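# Move the sausage into the bowl using tongs

## Task

Pick the sausage up with the tongs (the hand must never touch it directly), carry it until it is above the bowl or its rim, and then lower it into the bowl. The tongs must not drop any real distance. When finished, all the other food must still be on the plate, and the tongs must lie flat, no higher than about a pencil's width above the bare table.

## Robot and tools

Robot: two arms, left_arm and right_arm. Each has a five-finger hand: a left hand on left_arm and a right hand on right_arm. Calibrated base positions in the scene frame are left_arm (+0.041, +0.356, +0.004) m and right_arm (-0.008, -0.239, 0) m. Both bases are turned only slightly about z. Fixed obstacles: a post behind the arms and a camera stand between them, just behind the bases. Loose objects may sometimes get a small push from outside.

Frames: the scene frame has its origin at table-top height, halfway between the nominal bases. +z is up, +x points out over the table, and left_arm is on the +y side. Hand poses, velocities and targets in results are in each arm's own base frame. Offsets also use that base's axes, and rotation happens about the current Hand target position.

Hand point: it sits 0.05 m in front of the palm and 0.15 m from the wrist flange along the fingers. Its +z runs along the straight fingers and +y points out of the palm. On the right hand, +x runs across the palm away from the thumb; on the left hand, +x points toward the thumb. Straight fingers reach about 0.06-0.07 m past the point along +z and lie about 0.06 m behind it along -y. A bracket on the little-finger side of the wrist can strike objects.

execute_actions(actions, cameras): actions is a list of actions. Each action is a table of 1 to 15 rows, and each row is one 1/30 s step. A table shorter than 15 rows repeats its final row. Every row is one flat list of 28 numbers in [-1, 1] covering both arms, in this order:
- left dx, dy, dz, rx, ry, rz
- left little, ring, middle, index, thumb_bend, thumb_turn, force_limit, speed
- then the same 14 numbers for the right arm.

The pose numbers are offsets, not poses. Each is measured from that arm's Hand target as it stood when the action began, never from the previous row, so sending the same offset again moves the hand further. Scale: 1.0 means 0.6 m or 180 degrees. rx, ry, rz together form one rotation vector. Send six zeros to give an arm no new pose command. A dx/dy/dz vector longer than 1.0 gets shortened.

Finger numbers are absolute targets: +1 is open/straight, -1 is curled. For thumb_turn, +1 puts the thumb beside the palm and -1 puts it opposite the fingers. force_limit runs from -1 (about 0 N) to +1 (10 N, or 15 N for the two thumb motors). For speed, -1 is almost stopped, +0.48 and above is full speed, and full finger travel at full speed takes 0.49 s. To close gently, use speed -0.94 or lower. There is no 'no change' value: to keep a hand as it is, repeat the eight hand numbers from the last row actually executed. With the thumb opposed, the hand holds objects about 0.035-0.065 m thick, or handles down to about 0.025 m. A motor only starts when its target changes by at least 0.002. A new force_limit or speed on its own will not restart a motor. Camera images come back only when actions is empty or when cameras names them (["all"] gives every camera).

move(target, speed, blend, blocking, cameras): target is either one 28-number row or a list of up to 15 such rows. Each row is laid out as above, and every row's pose offsets count from the Hand targets at the start of the move. Each hand point travels in a straight line, and all paths finish together within 10 s. speed is m/s, from 0.002 to 4.3, default 0.25; turn speed is twice that in rad/s. You can give one value or one per target. blend is in metres and rounds off corners between targets; the default 0 stops at each one. blocking=false returns after about 0.5 s while the arms keep moving. Paths do not avoid obstacles. Faster motion means more lag and harder contact, and aiming past a contact point presses harder. The result includes a move: line. done means the arm is at rest within 10 mm and 2 degrees of its target. Other endings include off_target, moving, held (a check blocked a step) and fault. limits=paced means the pose was clipped; limits=held means steps were held back.

wait(seconds, cameras): lets time pass from 0 to 3600 s without sending new commands. It returns early if a running move finishes.
stop(cameras): brakes the current move. Braking needs some distance.
zoom_image(camera, region): gives a closer view of the latest image. region is [x0, y0, x1, y1] in pixels, at most 504 by 504. Cameras: cam_head_left, cam_head_right, cam_high, cam_low (all 896x504), cam_left_wrist, cam_right_wrist (both 672x504).
show_instructions(): shows the reference images.
finished_scene(scene=1): ends the scene for good. The goal must already hold without the robot.

Reading results: end_effector_position (m) and end_effector_quat_wxyz are given in the base frame. "Hand target" is the last commanded pose after clipping; orientation is limited to within 40 degrees of the measured one. The hand often comes to rest 1-3 cm short, usually below, and sometimes 5 cm short. That does not mean it is touching something. The next execute_actions call, even with all zeros, asks for the target again; otherwise, send the remaining distance as an offset. hand_measured, hand_stopped_by (moving, target, force, stalled, fault) and hand_load_n each list six values in motor order. A grip that has been lost shows up only as hand_load_n falling to about 0. Joint torques include offsets and noise. Numbers 3 and 4 wrap around at ±28 N m. A MOTOR HOT line appears at 85 °C. At 100 °C that arm goes limp for 30-60 s or more, so avoid long holds with the arm stretched out, and don't keep pushing at poses it cannot reach.

Joint ranges (rad): waist ±2.880, shoulder 0 to 3.142, elbow 0 to 3.019, wrist pitch -1.693 to 1.571, wrist yaw ±1.571, wrist roll ±2.094.

Things to avoid: letting objects drop even a few millimetres; releasing anything that is still moving; fast impacts; heavy pushes on fixed or heavy items; letting crockery fall more than a few centimetres; anything going off the table; overloading the fingers; the two arms pressing or colliding, which includes one hand closing on the other's fingers. Every arm stop costs. If an arm is pressing on something, command a target back beyond where its hand point currently is. Smooth, economical motion is preferred.

Each tool is called after "Request:" as name(argument=value, ...) on one line, values as JSON.

Reference images:

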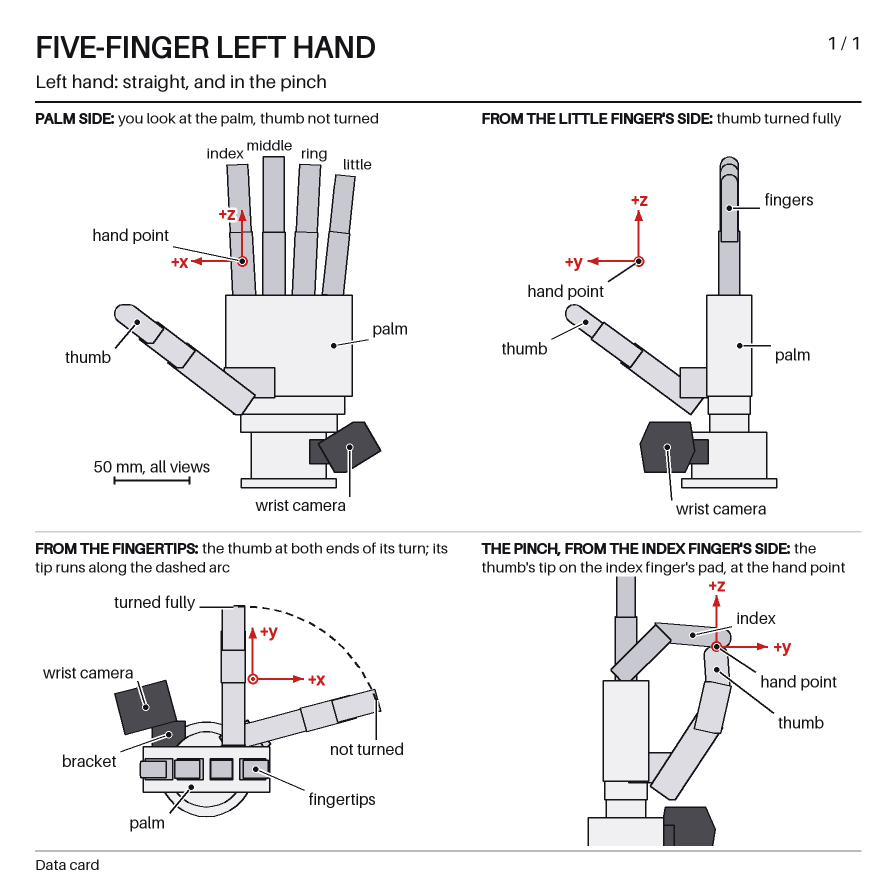

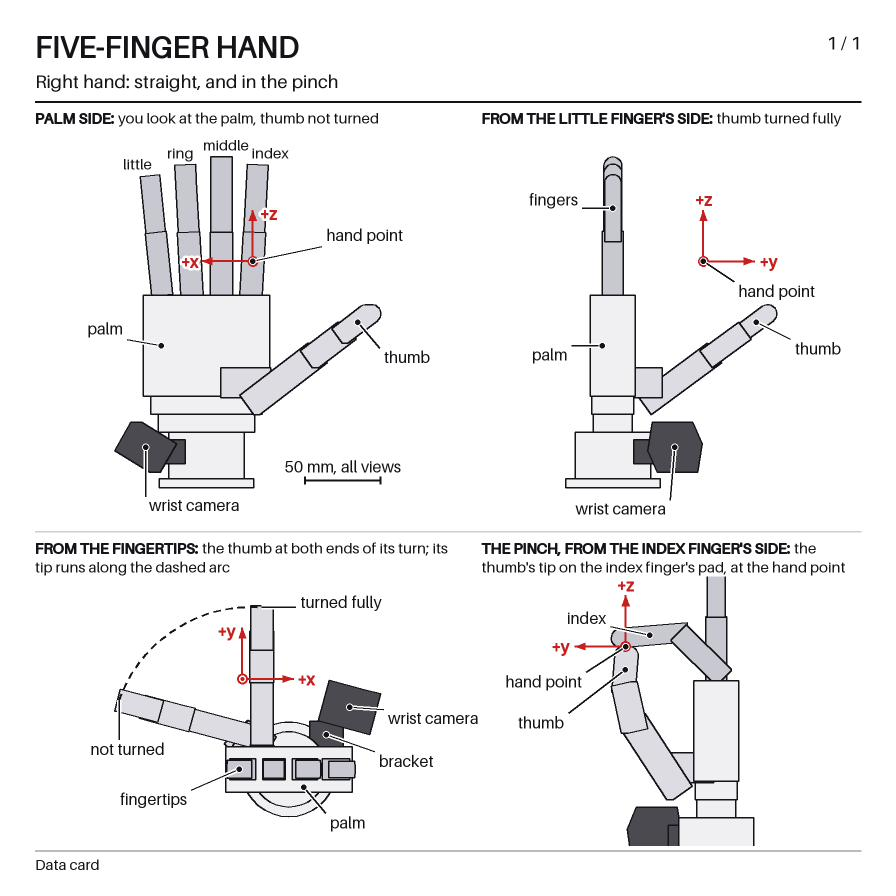

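## Session

Request:
execute_actions(actions=[])

Scene clock: 0.00 s.
left_arm: end_effector_position=(+0.2188, +0.0479, +0.3384) hand_measured=(+1.000, +1.000, +1.000, +1.000, +1.000, +1.000) hand_load_n=(+0.0, +0.0, +0.0, +0.0, +0.0, +0.0) hand_stopped_by=(target, target, target, target, target, target) hand_force_limit=0.00 hand_speed=-0.80 end_effector_quat_wxyz=(+0.258, -0.480, +0.824, +0.156) | right_arm: end_effector_position=(+0.6092, +0.5213, +0.1012) hand_measured=(+1.000, +1.000, +1.000, +1.000, +1.000, +1.000) hand_load_n=(+0.0, +0.0, +0.0, -0.5, +0.0, +0.0) hand_stopped_by=(target, target, target, target, target, target) hand_force_limit=0.00 hand_speed=-0.80 end_effector_quat_wxyz=(-0.320, +0.913, -0.253, -0.029)
Joint positions: left_arm=[-0.244 0.954 1.242 -1.683 -0.591 0.324] | right_arm=[0.591 2.465 2.553 -1.168 -0.453 -0.324]
Joint velocities: within noise
Joint torques (N m): no reading
Heat: left arm: hottest waist 31 °C; right arm: hottest waist 33 °C.
Hand target: left_arm +0.2236, +0.0473, +0.3510; +0.277, -0.480, +0.820, +0.143 | right_arm +0.6180, +0.5237, +0.1221; -0.339, +0.907, -0.250, -0.017

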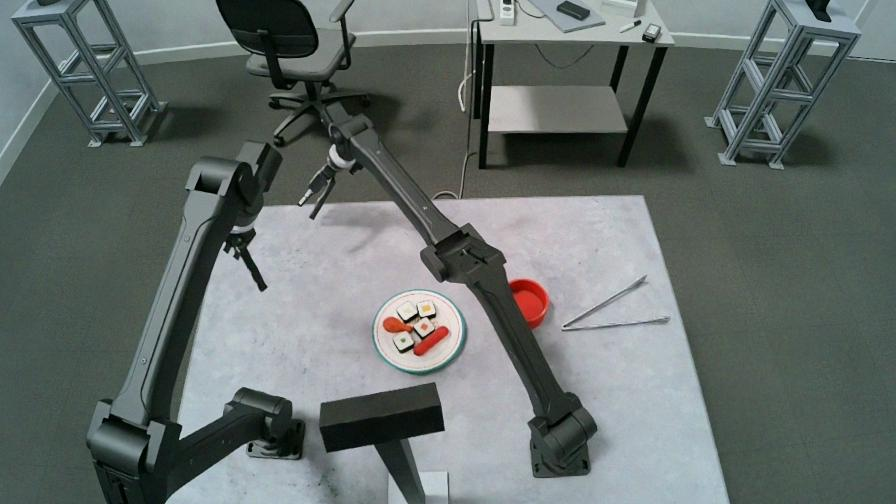

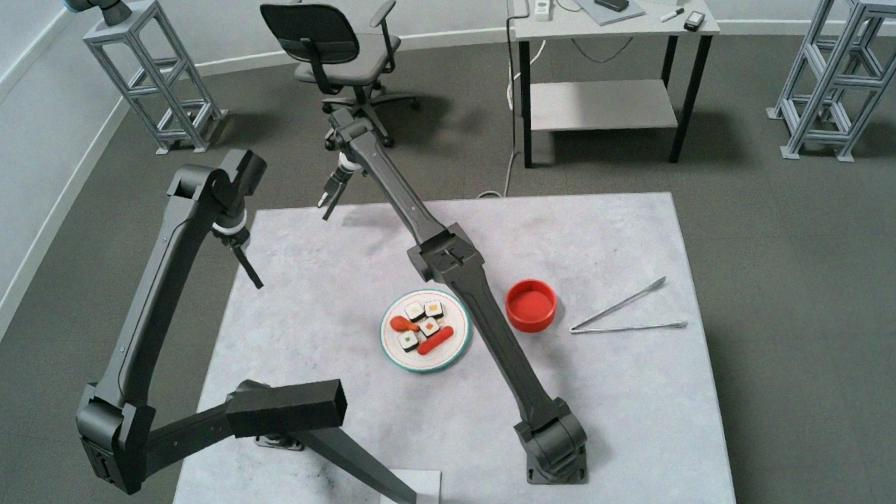

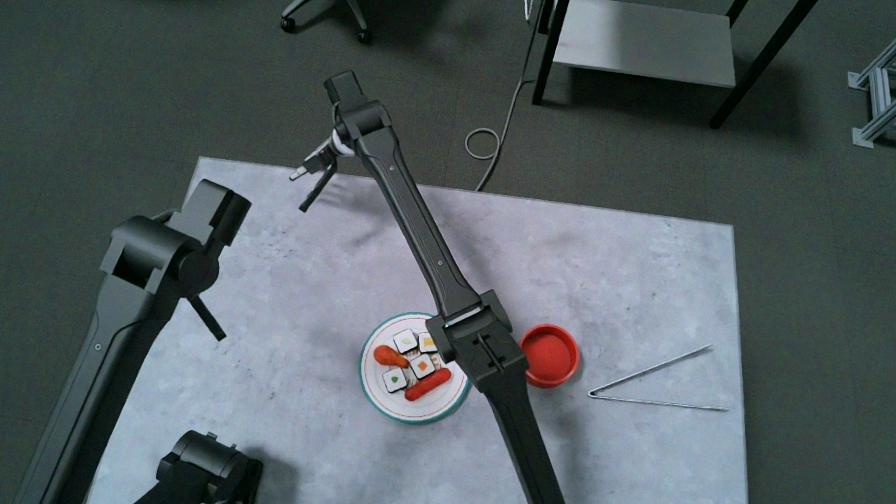

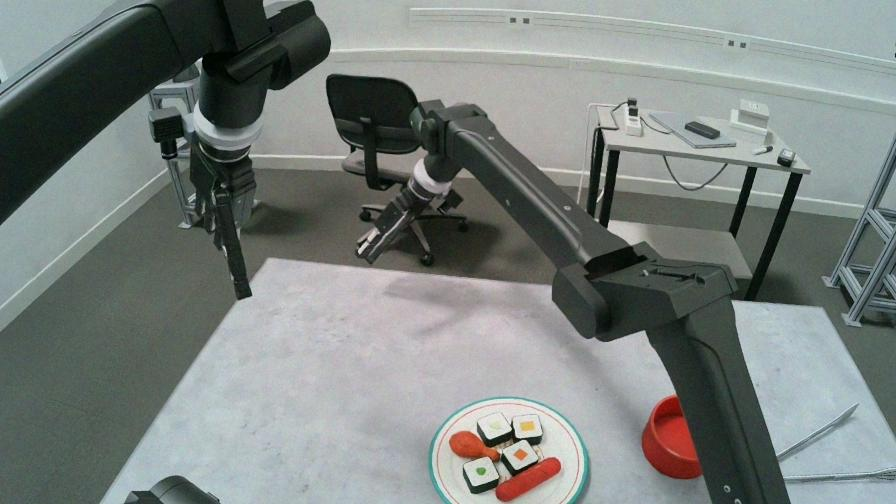

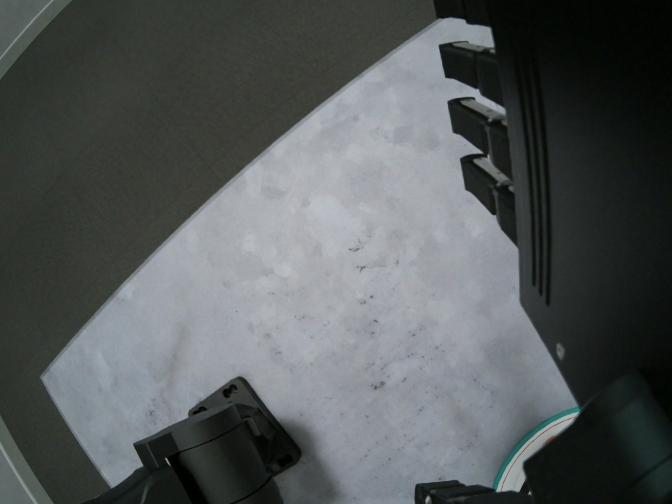

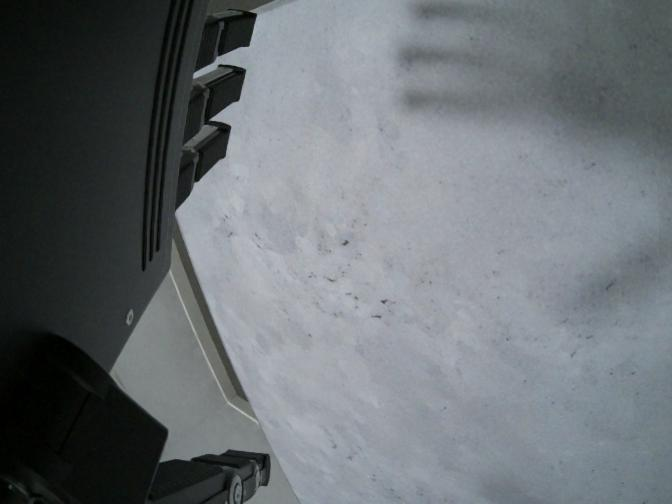

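Request:
zoom_image(camera="cam_head_left", region=[360, 250, 700, 400])

Request:
zoom_image(camera="cam_high", region=[340, 290, 760, 450])

Request:
zoom_image(camera="cam_low", region=[400, 350, 896, 504])

Request:
zoom_image(camera="cam_high", region=[570, 320, 750, 430])

Scaled by 1.482 from the camera's image (finer frame: 1280x720).

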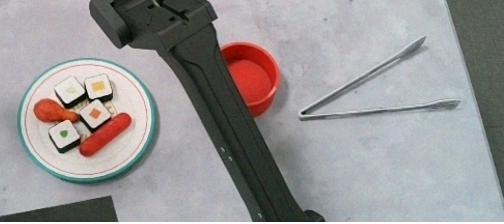

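Scaled by 1.200 from the camera's image (finer frame: 1280x720).

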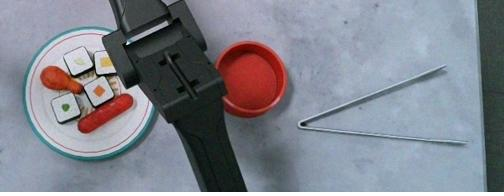

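Scaled by 1.016 from the camera's image (finer frame: 1280x720).

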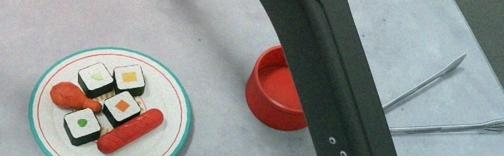

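Scaled by 2.800 from the camera's image (finer frame: 1280x720).

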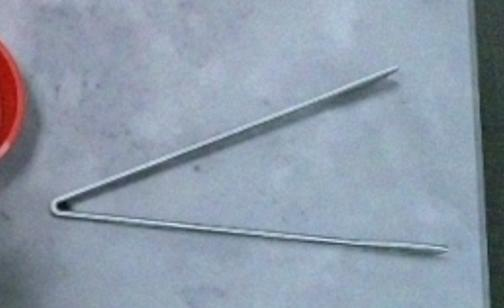

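Request:
move(target=[[0,0,0,0,0,0,1,1,1,1,1,1,0,-0.8,-0.15,-0.1,0.3,0,0,0,1,1,1,1,1,1,0,-0.2],[0,0,0,0,0,0,1,1,1,1,1,1,0,-0.8,-0.5,-1.035,0.3,0.026,-0.139,-0.282,0.6,0.6,0.6,0.6,0.6,-1,0,-0.2]], speed=0.25, blend=0.06, cameras=["all"])

every number of target 2 of 2 must lie in [-1, 1]; nothing of the call was run
Scene clock: 10.90 s.
left_arm: end_effector_position=(+0.2188, +0.0479, +0.3384) hand_measured=(+1.000, +1.000, +1.000, +1.000, +1.000, +1.000) hand_load_n=(+0.0, +0.0, +0.0, +0.0, +0.0, +0.0) hand_stopped_by=(target, target, target, target, target, target) hand_force_limit=0.00 hand_speed=-0.80 end_effector_quat_wxyz=(+0.258, -0.480, +0.824, +0.156) | right_arm: end_effector_position=(+0.6092, +0.5213, +0.1012) hand_measured=(+1.000, +1.000, +1.000, +1.000, +1.000, +1.000) hand_load_n=(+0.0, +0.0, +0.0, +0.0, +0.0, +0.0) hand_stopped_by=(target, target, target, target, target, target) hand_force_limit=0.00 hand_speed=-0.80 end_effector_quat_wxyz=(-0.320, +0.913, -0.253, -0.029)
Joint positions: left_arm=[-0.244 0.954 1.242 -1.683 -0.591 0.324] | right_arm=[0.591 2.465 2.553 -1.168 -0.453 -0.324]
Joint torques (N m): left_arm=[-1.03 -3.49 10.56 0.69 -0.35 0.02] | right_arm=[0.56 -29.39 10.29 1.07 -0.34 0.01]
Heat: left arm: hottest waist 31 °C; right arm: hottest waist 32 °C.
Hand target: left_arm +0.2236, +0.0473, +0.3510; +0.277, -0.480, +0.820, +0.143 | right_arm +0.6180, +0.5237, +0.1221; -0.339, +0.907, -0.250, -0.017

Request:
move(target=[[0,0,0,0,0,0,1,1,1,1,1,1,0,-0.8,-0.15,-0.1,0.3,0,0,0,1,1,1,1,1,1,0,-0.2],[0,0,0,0,0,0,1,1,1,1,1,1,0,-0.8,-0.45,-0.8,0.3,0.026,-0.139,-0.282,0.6,0.6,0.6,0.6,0.6,-1,0,-0.2]], speed=0.25, blend=0.06, cameras=["all"])

Scene clock: 16.60 s.
left_arm: end_effector_position=(+0.2188, +0.0479, +0.3384) hand_measured=(+1.000, +1.000, +1.000, +1.000, +1.000, +1.000) hand_load_n=(+0.0, +0.0, +0.0, +0.0, +0.0, +0.0) hand_stopped_by=(target, target, target, target, target, target) hand_force_limit=0.00 hand_speed=-0.80 end_effector_quat_wxyz=(+0.258, -0.480, +0.824, +0.156) | right_arm: end_effector_position=(+0.3413, +0.0417, +0.2919) hand_measured=(+0.600, +0.600, +0.600, +0.600, +0.600, -1.000) hand_load_n=(+0.0, +0.0, +0.0, +0.0, +0.0, +0.0) hand_stopped_by=(target, target, target, target, target, target) hand_force_limit=0.00 hand_speed=-0.20 end_effector_quat_wxyz=(-0.381, +0.683, -0.549, +0.296)
Joint positions: left_arm=[-0.244 0.954 1.242 -1.683 -0.591 0.324] | right_arm=[-0.087 0.718 0.866 -0.735 -0.269 -0.159]
Joint torques (N m): left_arm=[-0.97 -3.43 10.54 0.7 -0.36 0.03] | right_arm=[0.56 -1.38 9.22 2.62 -0.3 -0.17]
Heat: left arm: hottest waist 31 °C; right arm: hottest waist 32 °C.
Hand target: left_arm +0.2236, +0.0473, +0.3510; +0.277, -0.480, +0.820, +0.143 | right_arm +0.3480, +0.0437, +0.3021; -0.393, +0.682, -0.533, +0.309
Off the commanded pose: left_arm 0.013 m, 3 deg | right_arm 0.012 m, 3 deg.
move: off_target (right_arm); target 2's new numbers were sent with right_arm's hand 0.012 m and 3 deg from that target

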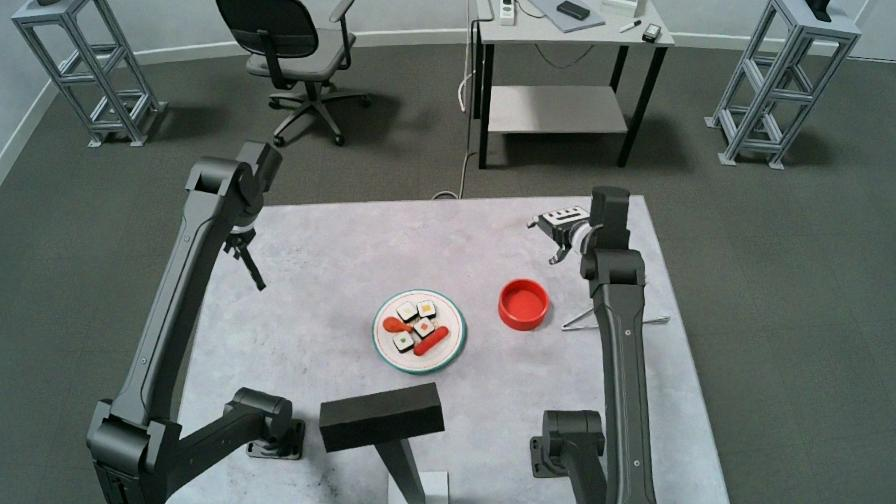

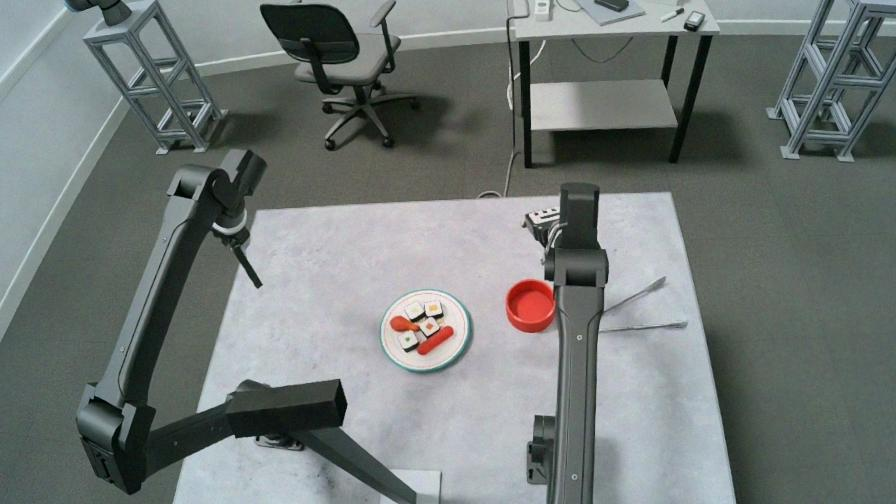

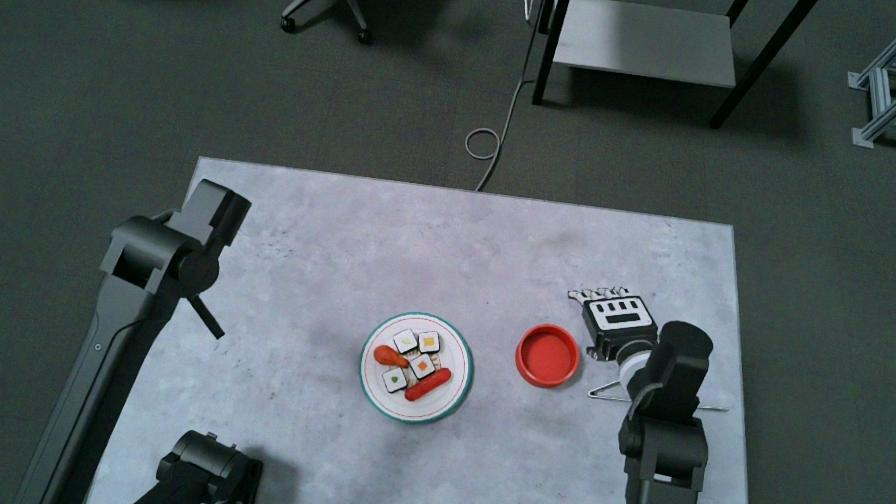

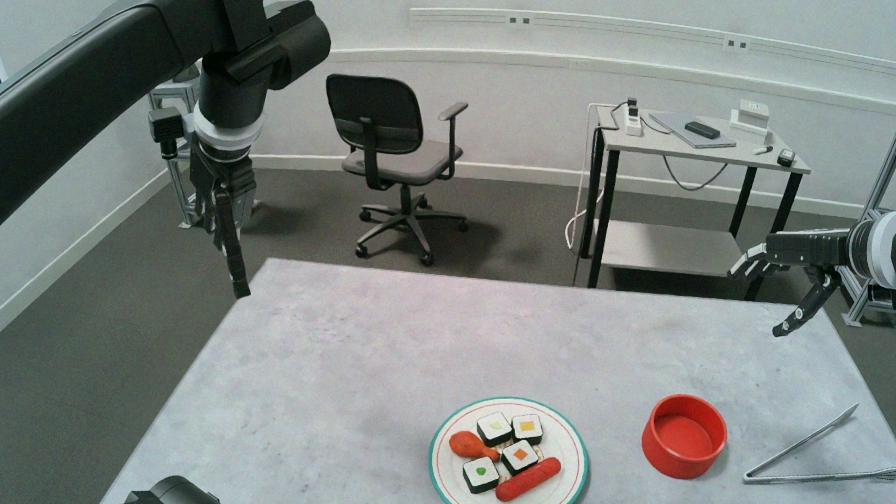

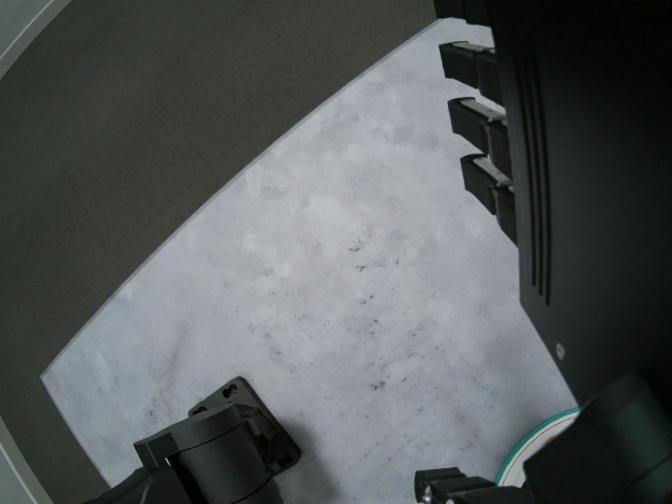

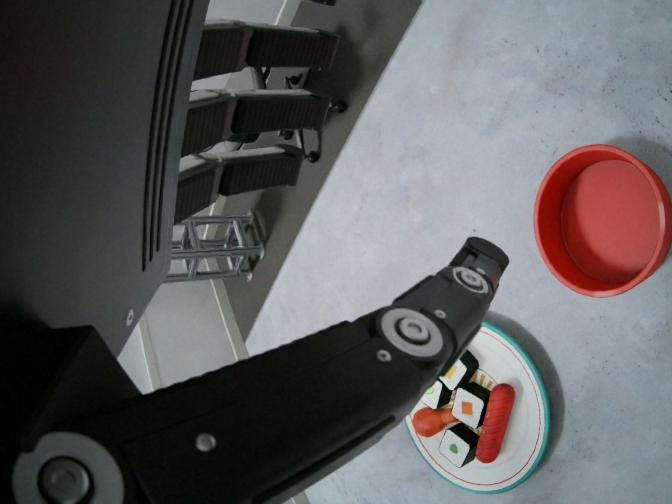

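Request:
zoom_image(camera="cam_low", region=[640, 380, 896, 504])

Request:
zoom_image(camera="cam_low", region=[420, 380, 740, 504])

Scaled by 1.969 from the camera's image (finer frame: 1280x720).

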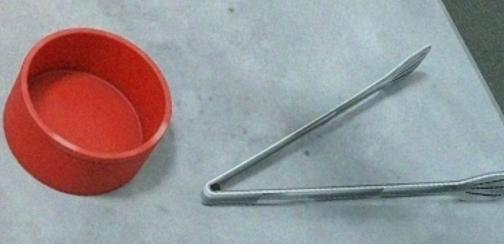

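Scaled by 1.575 from the camera's image (finer frame: 1280x720).

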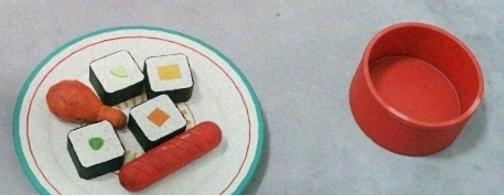

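Request:
move(target=[0,0,0,0,0,0,1,1,1,1,1,1,0,-0.8,-0.055,-0.247,-0.253,0,0,0,0.6,0.6,0.6,0.6,0.6,-1,0,-0.2], speed=0.2, cameras=["cam_high","cam_low","cam_right_wrist","cam_head_right"])

Scene clock: 20.83 s.
left_arm: end_effector_position=(+0.2188, +0.0479, +0.3384) hand_measured=(+1.000, +1.000, +1.000, +1.000, +1.000, +1.000) hand_load_n=(+0.0, +0.0, +0.0, +0.5, -0.5, +0.0) hand_stopped_by=(target, target, target, target, target, target) hand_force_limit=0.00 hand_speed=-0.80 end_effector_quat_wxyz=(+0.258, -0.480, +0.824, +0.156) | right_arm: end_effector_position=(+0.3074, -0.0993, +0.1396) hand_measured=(+0.600, +0.600, +0.600, +0.600, +0.600, -1.000) hand_load_n=(-0.5, +0.0, +0.0, +0.0, +0.5, +0.0) hand_stopped_by=(target, target, target, target, target, target) hand_force_limit=0.00 hand_speed=-0.20 end_effector_quat_wxyz=(-0.392, +0.676, -0.555, +0.286)
Joint positions: left_arm=[-0.244 0.954 1.242 -1.683 -0.591 0.324] | right_arm=[-0.725 0.894 0.572 -0.517 -0.78 -0.608]
Joint torques (N m): left_arm=[-1.03 -3.43 10.52 0.72 -0.35 0.02] | right_arm=[0.44 -3.72 8.99 2.02 -0.74 -0.18]
Heat: left arm: hottest waist 31 °C; right arm: hottest waist 32 °C.
Hand target: left_arm +0.2236, +0.0473, +0.3510; +0.277, -0.480, +0.820, +0.143 | right_arm +0.3150, -0.1045, +0.1503; -0.393, +0.682, -0.533, +0.309
Off the commanded pose: left_arm 0.013 m, 3 deg | right_arm 0.014 m, 4 deg.
move: off_target (right_arm)
Images, in order (width x height): cam_head_right 896x504, cam_high 896x504, cam_low 896x504, cam_right_wrist 672x504.

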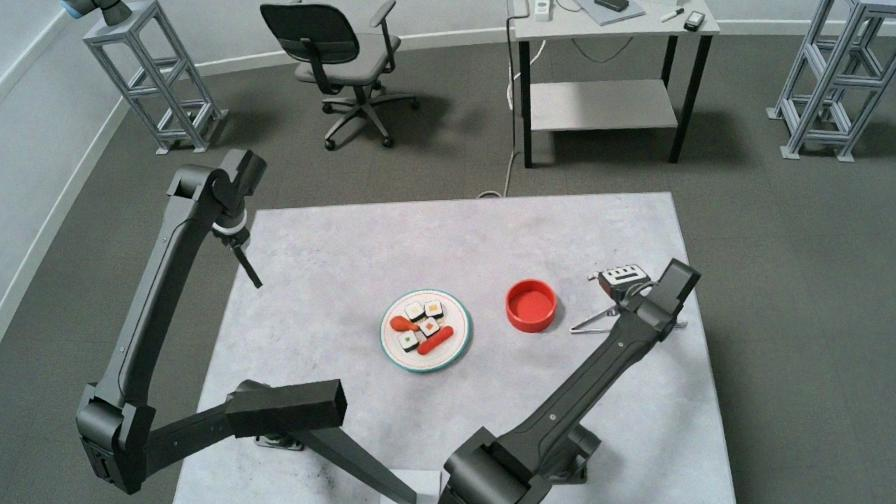

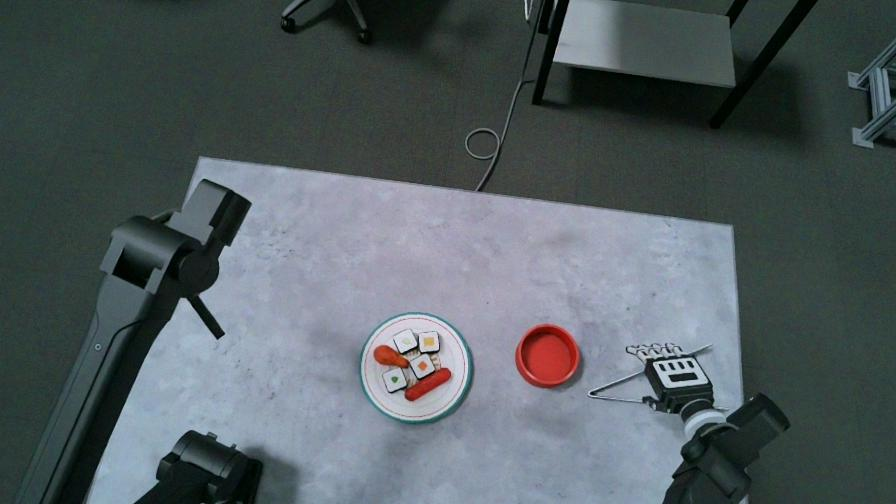

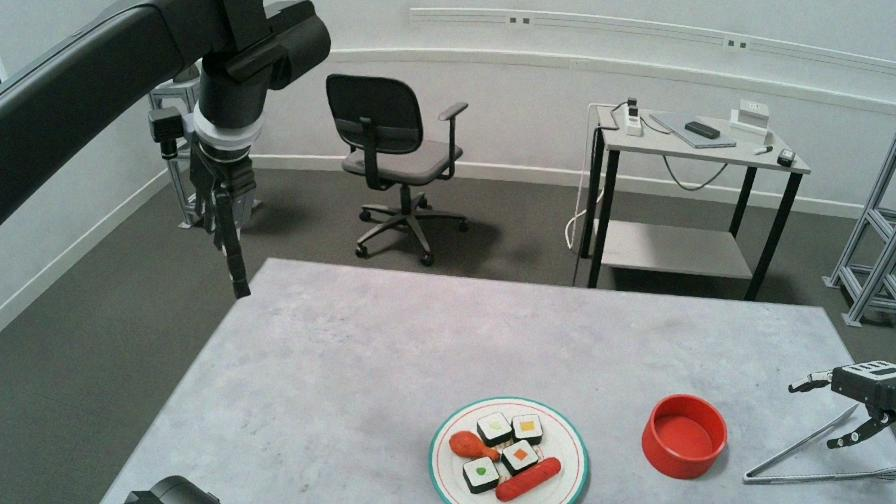

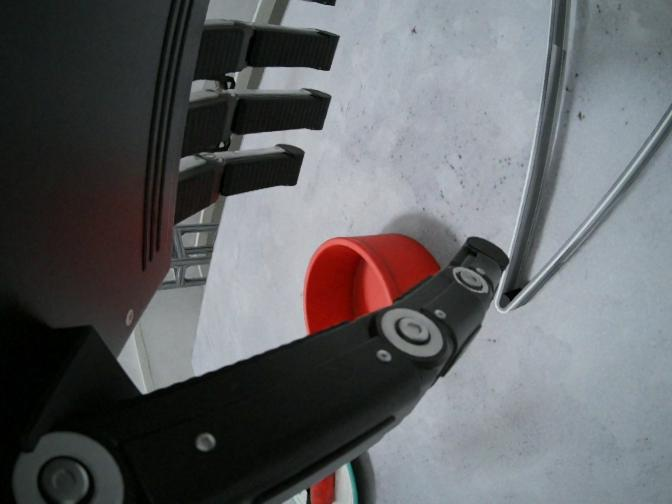

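Request:
move(target=[0,0,0,0,0,0,1,1,1,1,1,1,0,-0.8,0,0,-0.1,0,0,0,0.6,0.6,0.6,0.6,0.6,-1,0,-0.2], speed=0.15, cameras=["cam_high","cam_low","cam_right_wrist","cam_head_left"])

Request:
zoom_image(camera="cam_high", region=[570, 320, 770, 450])

Request:
zoom_image(camera="cam_low", region=[700, 350, 896, 504])

Request:
zoom_image(camera="cam_head_left", region=[520, 240, 700, 370])

Scene clock: 23.17 s.
left_arm: end_effector_position=(+0.2188, +0.0479, +0.3384) hand_measured=(+1.000, +1.000, +1.000, +1.000, +1.000, +1.000) hand_load_n=(+0.0, +0.0, +0.5, +0.0, +0.0, +0.0) hand_stopped_by=(target, target, target, target, target, target) hand_force_limit=0.00 hand_speed=-0.80 end_effector_quat_wxyz=(+0.258, -0.480, +0.824, +0.156) | right_arm: end_effector_position=(+0.3062, -0.0981, +0.0795) hand_measured=(+0.600, +0.600, +0.600, +0.600, +0.600, -1.000) hand_load_n=(+0.0, +0.0, +0.0, +0.0, +0.0, +0.0) hand_stopped_by=(target, target, target, target, target, target) hand_force_limit=0.00 hand_speed=-0.20 end_effector_quat_wxyz=(-0.392, +0.676, -0.554, +0.286)
Joint positions: left_arm=[-0.244 0.954 1.242 -1.683 -0.591 0.324] | right_arm=[-0.725 0.993 0.449 -0.298 -0.781 -0.611]
Joint torques (N m): left_arm=[-0.91 -3.37 10.51 0.69 -0.35 0.02] | right_arm=[-0.32 -3.66 8.29 2.25 -0.68 -0.14]
Heat: left arm: hottest waist 31 °C; right arm: hottest waist 32 °C.
Hand target: left_arm +0.2236, +0.0473, +0.3510; +0.277, -0.480, +0.820, +0.143 | right_arm +0.3150, -0.1045, +0.0903; -0.393, +0.682, -0.533, +0.309
Off the commanded pose: left_arm 0.013 m, 3 deg | right_arm 0.015 m, 4 deg.
move: off_target (right_arm)
Images, in order (width x height): cam_head_left 896x504, cam_high 896x504, cam_low 896x504, cam_right_wrist 672x504.

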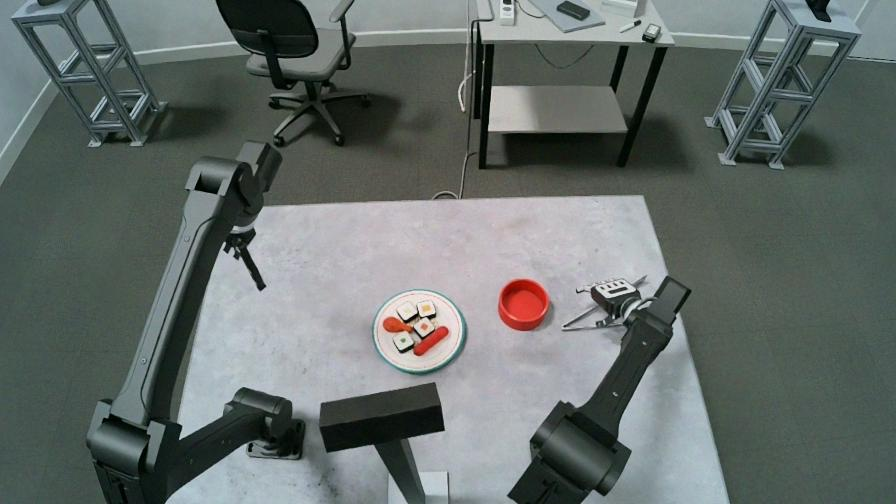

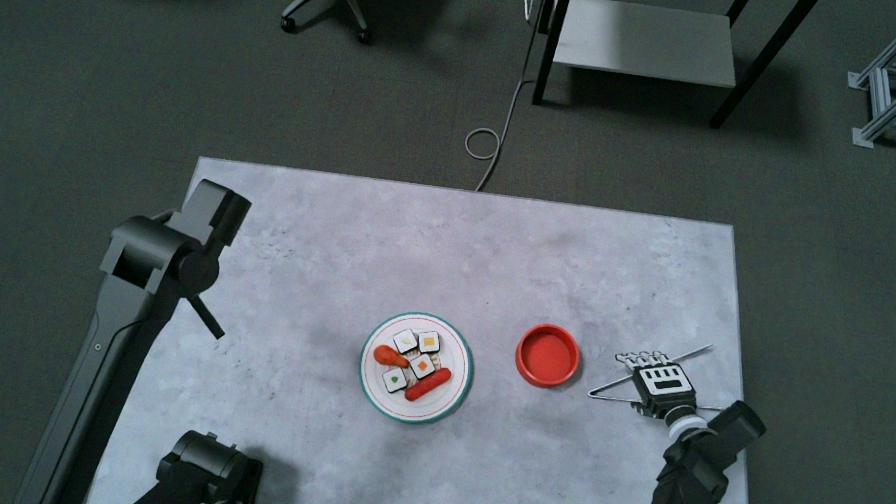

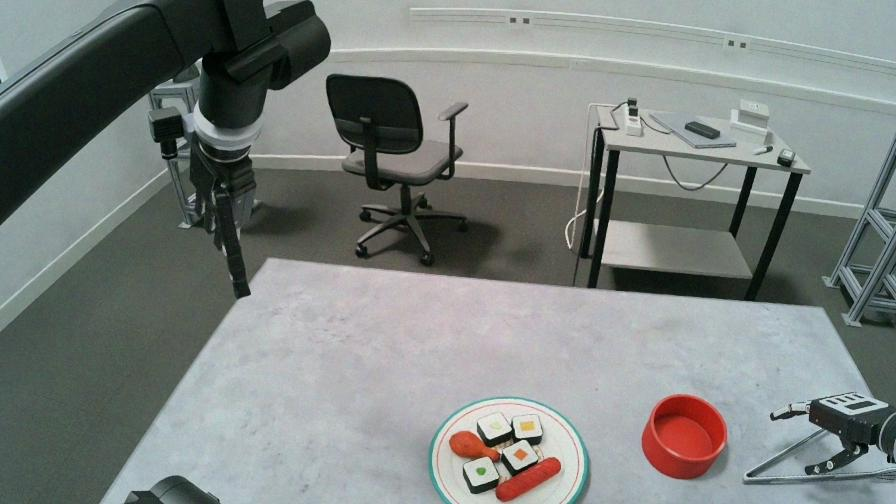

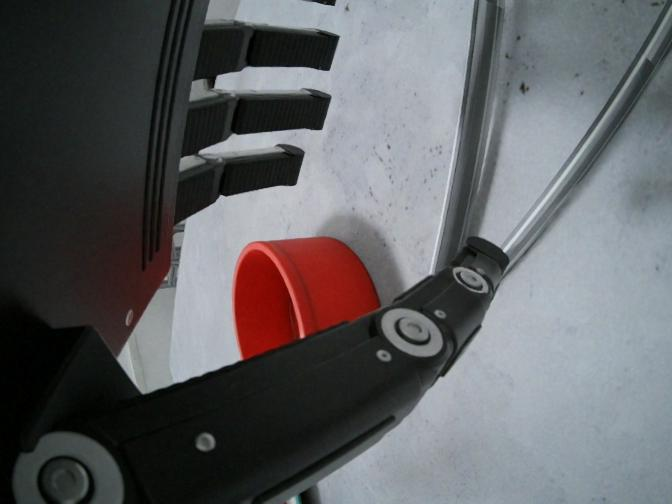

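Scaled by 2.520 from the camera's image (finer frame: 1280x720).

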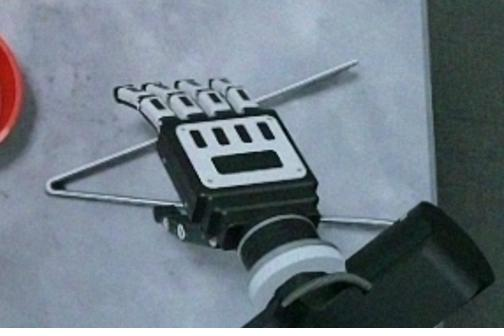

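Scaled by 2.571 from the camera's image (finer frame: 1280x720).

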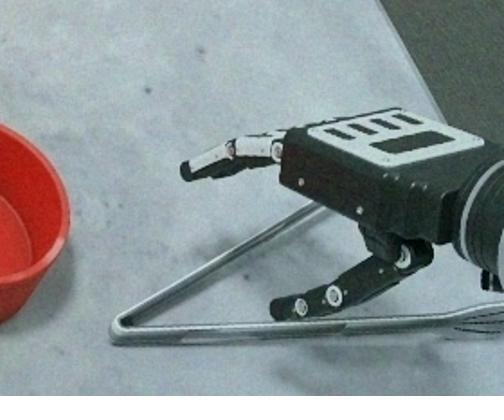

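Scaled by 2.800 from the camera's image (finer frame: 1280x720).

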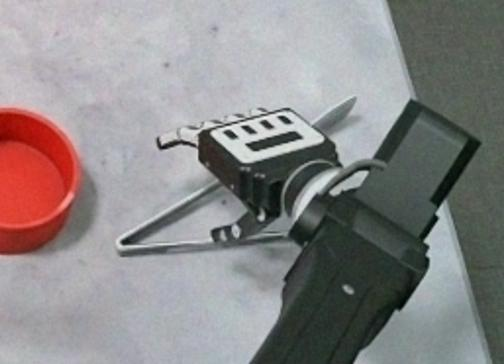

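Request:
move(target=[[0,0,0,0,0,0,1,1,1,1,1,1,0,-0.8,-0.0125,-0.055,0,0,0,0,0.6,0.6,0.6,0.6,0.6,-1,0,-0.2],[0,0,0,0,0,0,1,1,1,1,1,1,0,-0.8,-0.0125,-0.055,-0.075,0,0,0,0.6,0.6,0.6,0.6,0.6,-1,0,-0.2]], speed=0.1, cameras=["cam_high","cam_low","cam_right_wrist","cam_head_left"])

Request:
zoom_image(camera="cam_high", region=[570, 320, 770, 450])

Request:
zoom_image(camera="cam_low", region=[700, 350, 896, 504])

Request:
zoom_image(camera="cam_head_left", region=[520, 240, 700, 370])

Scene clock: 26.70 s.
left_arm: end_effector_position=(+0.2188, +0.0479, +0.3384) hand_measured=(+1.000, +1.000, +1.000, +1.000, +1.000, +1.000) hand_load_n=(+0.0, +0.0, +0.0, +0.0, -0.5, +0.0) hand_stopped_by=(target, target, target, target, target, target) hand_force_limit=0.00 hand_speed=-0.80 end_effector_quat_wxyz=(+0.258, -0.480, +0.824, +0.156) | right_arm: end_effector_position=(+0.3000, -0.1296, +0.0375) hand_measured=(+0.600, +0.600, +0.600, +0.600, +0.600, -1.000) hand_load_n=(+0.0, +0.0, +0.0, +0.0, +0.0, +0.5) hand_stopped_by=(target, target, target, target, target, target) hand_force_limit=0.00 hand_speed=-0.20 end_effector_quat_wxyz=(-0.394, +0.676, -0.552, +0.287)
Joint positions: left_arm=[-0.244 0.954 1.242 -1.683 -0.591 0.324] | right_arm=[-0.833 1.177 0.435 -0.183 -0.855 -0.731]
Joint torques (N m): left_arm=[-0.97 -3.43 10.51 0.7 -0.36 0.02] | right_arm=[0.56 -5.6 6.89 1.95 -0.74 -0.16]
Heat: left arm: hottest waist 31 °C; right arm: hottest waist 32 °C.
Hand target: left_arm +0.2236, +0.0473, +0.3510; +0.277, -0.480, +0.820, +0.143 | right_arm +0.3075, -0.1375, +0.0453; -0.393, +0.682, -0.533, +0.309
Off the commanded pose: left_arm 0.013 m, 3 deg | right_arm 0.013 m, 3 deg.
move: off_target (right_arm)
Images, in order (width x height): cam_head_left 896x504, cam_high 896x504, cam_low 896x504, cam_right_wrist 672x504.

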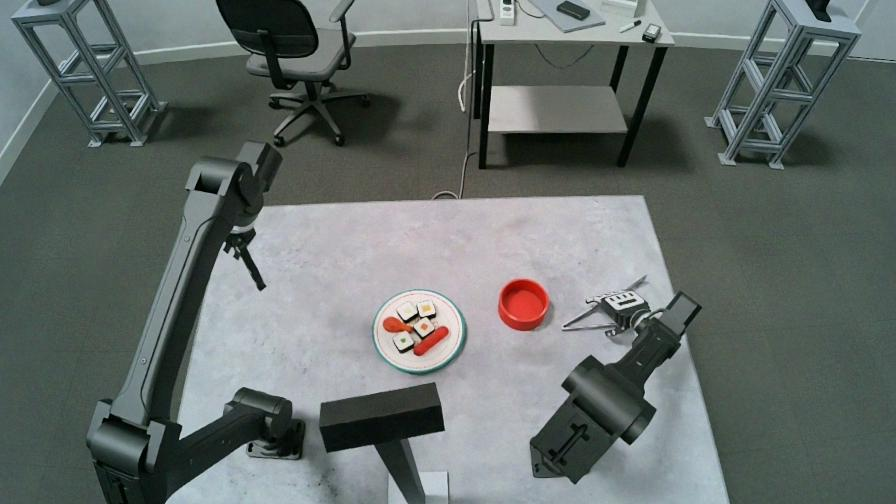

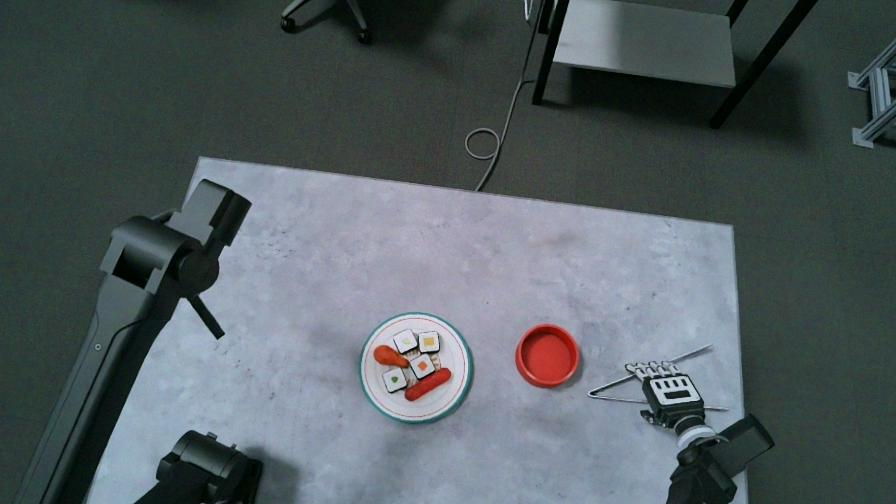

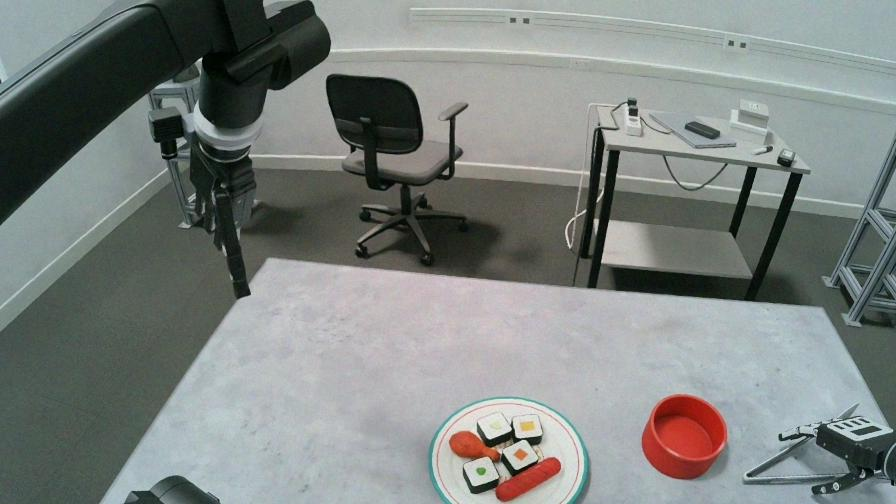

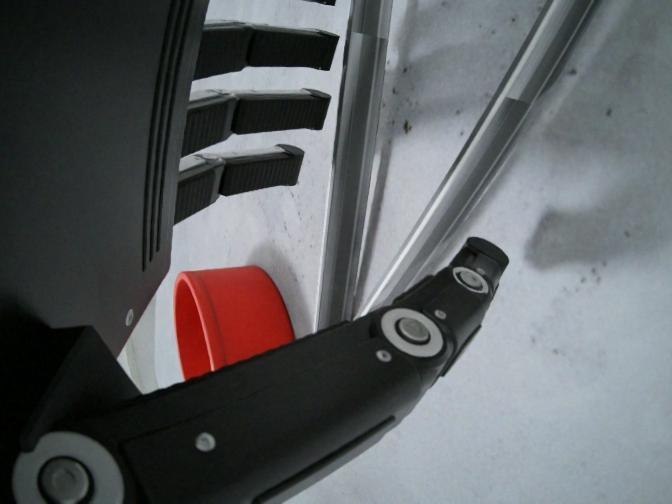

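Scaled by 2.520 from the camera's image (finer frame: 1280x720).

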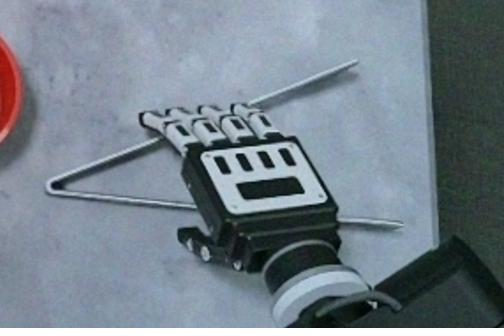

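Scaled by 2.571 from the camera's image (finer frame: 1280x720).

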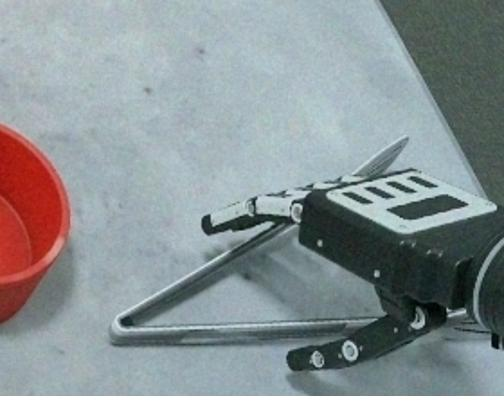

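Scaled by 2.800 from the camera's image (finer frame: 1280x720).

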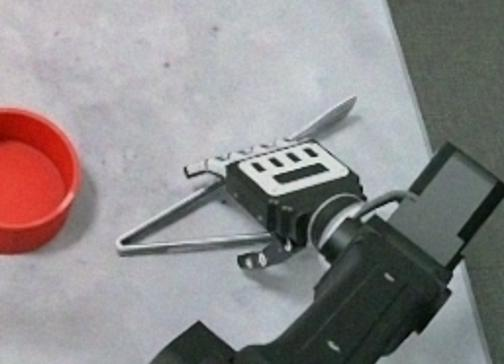

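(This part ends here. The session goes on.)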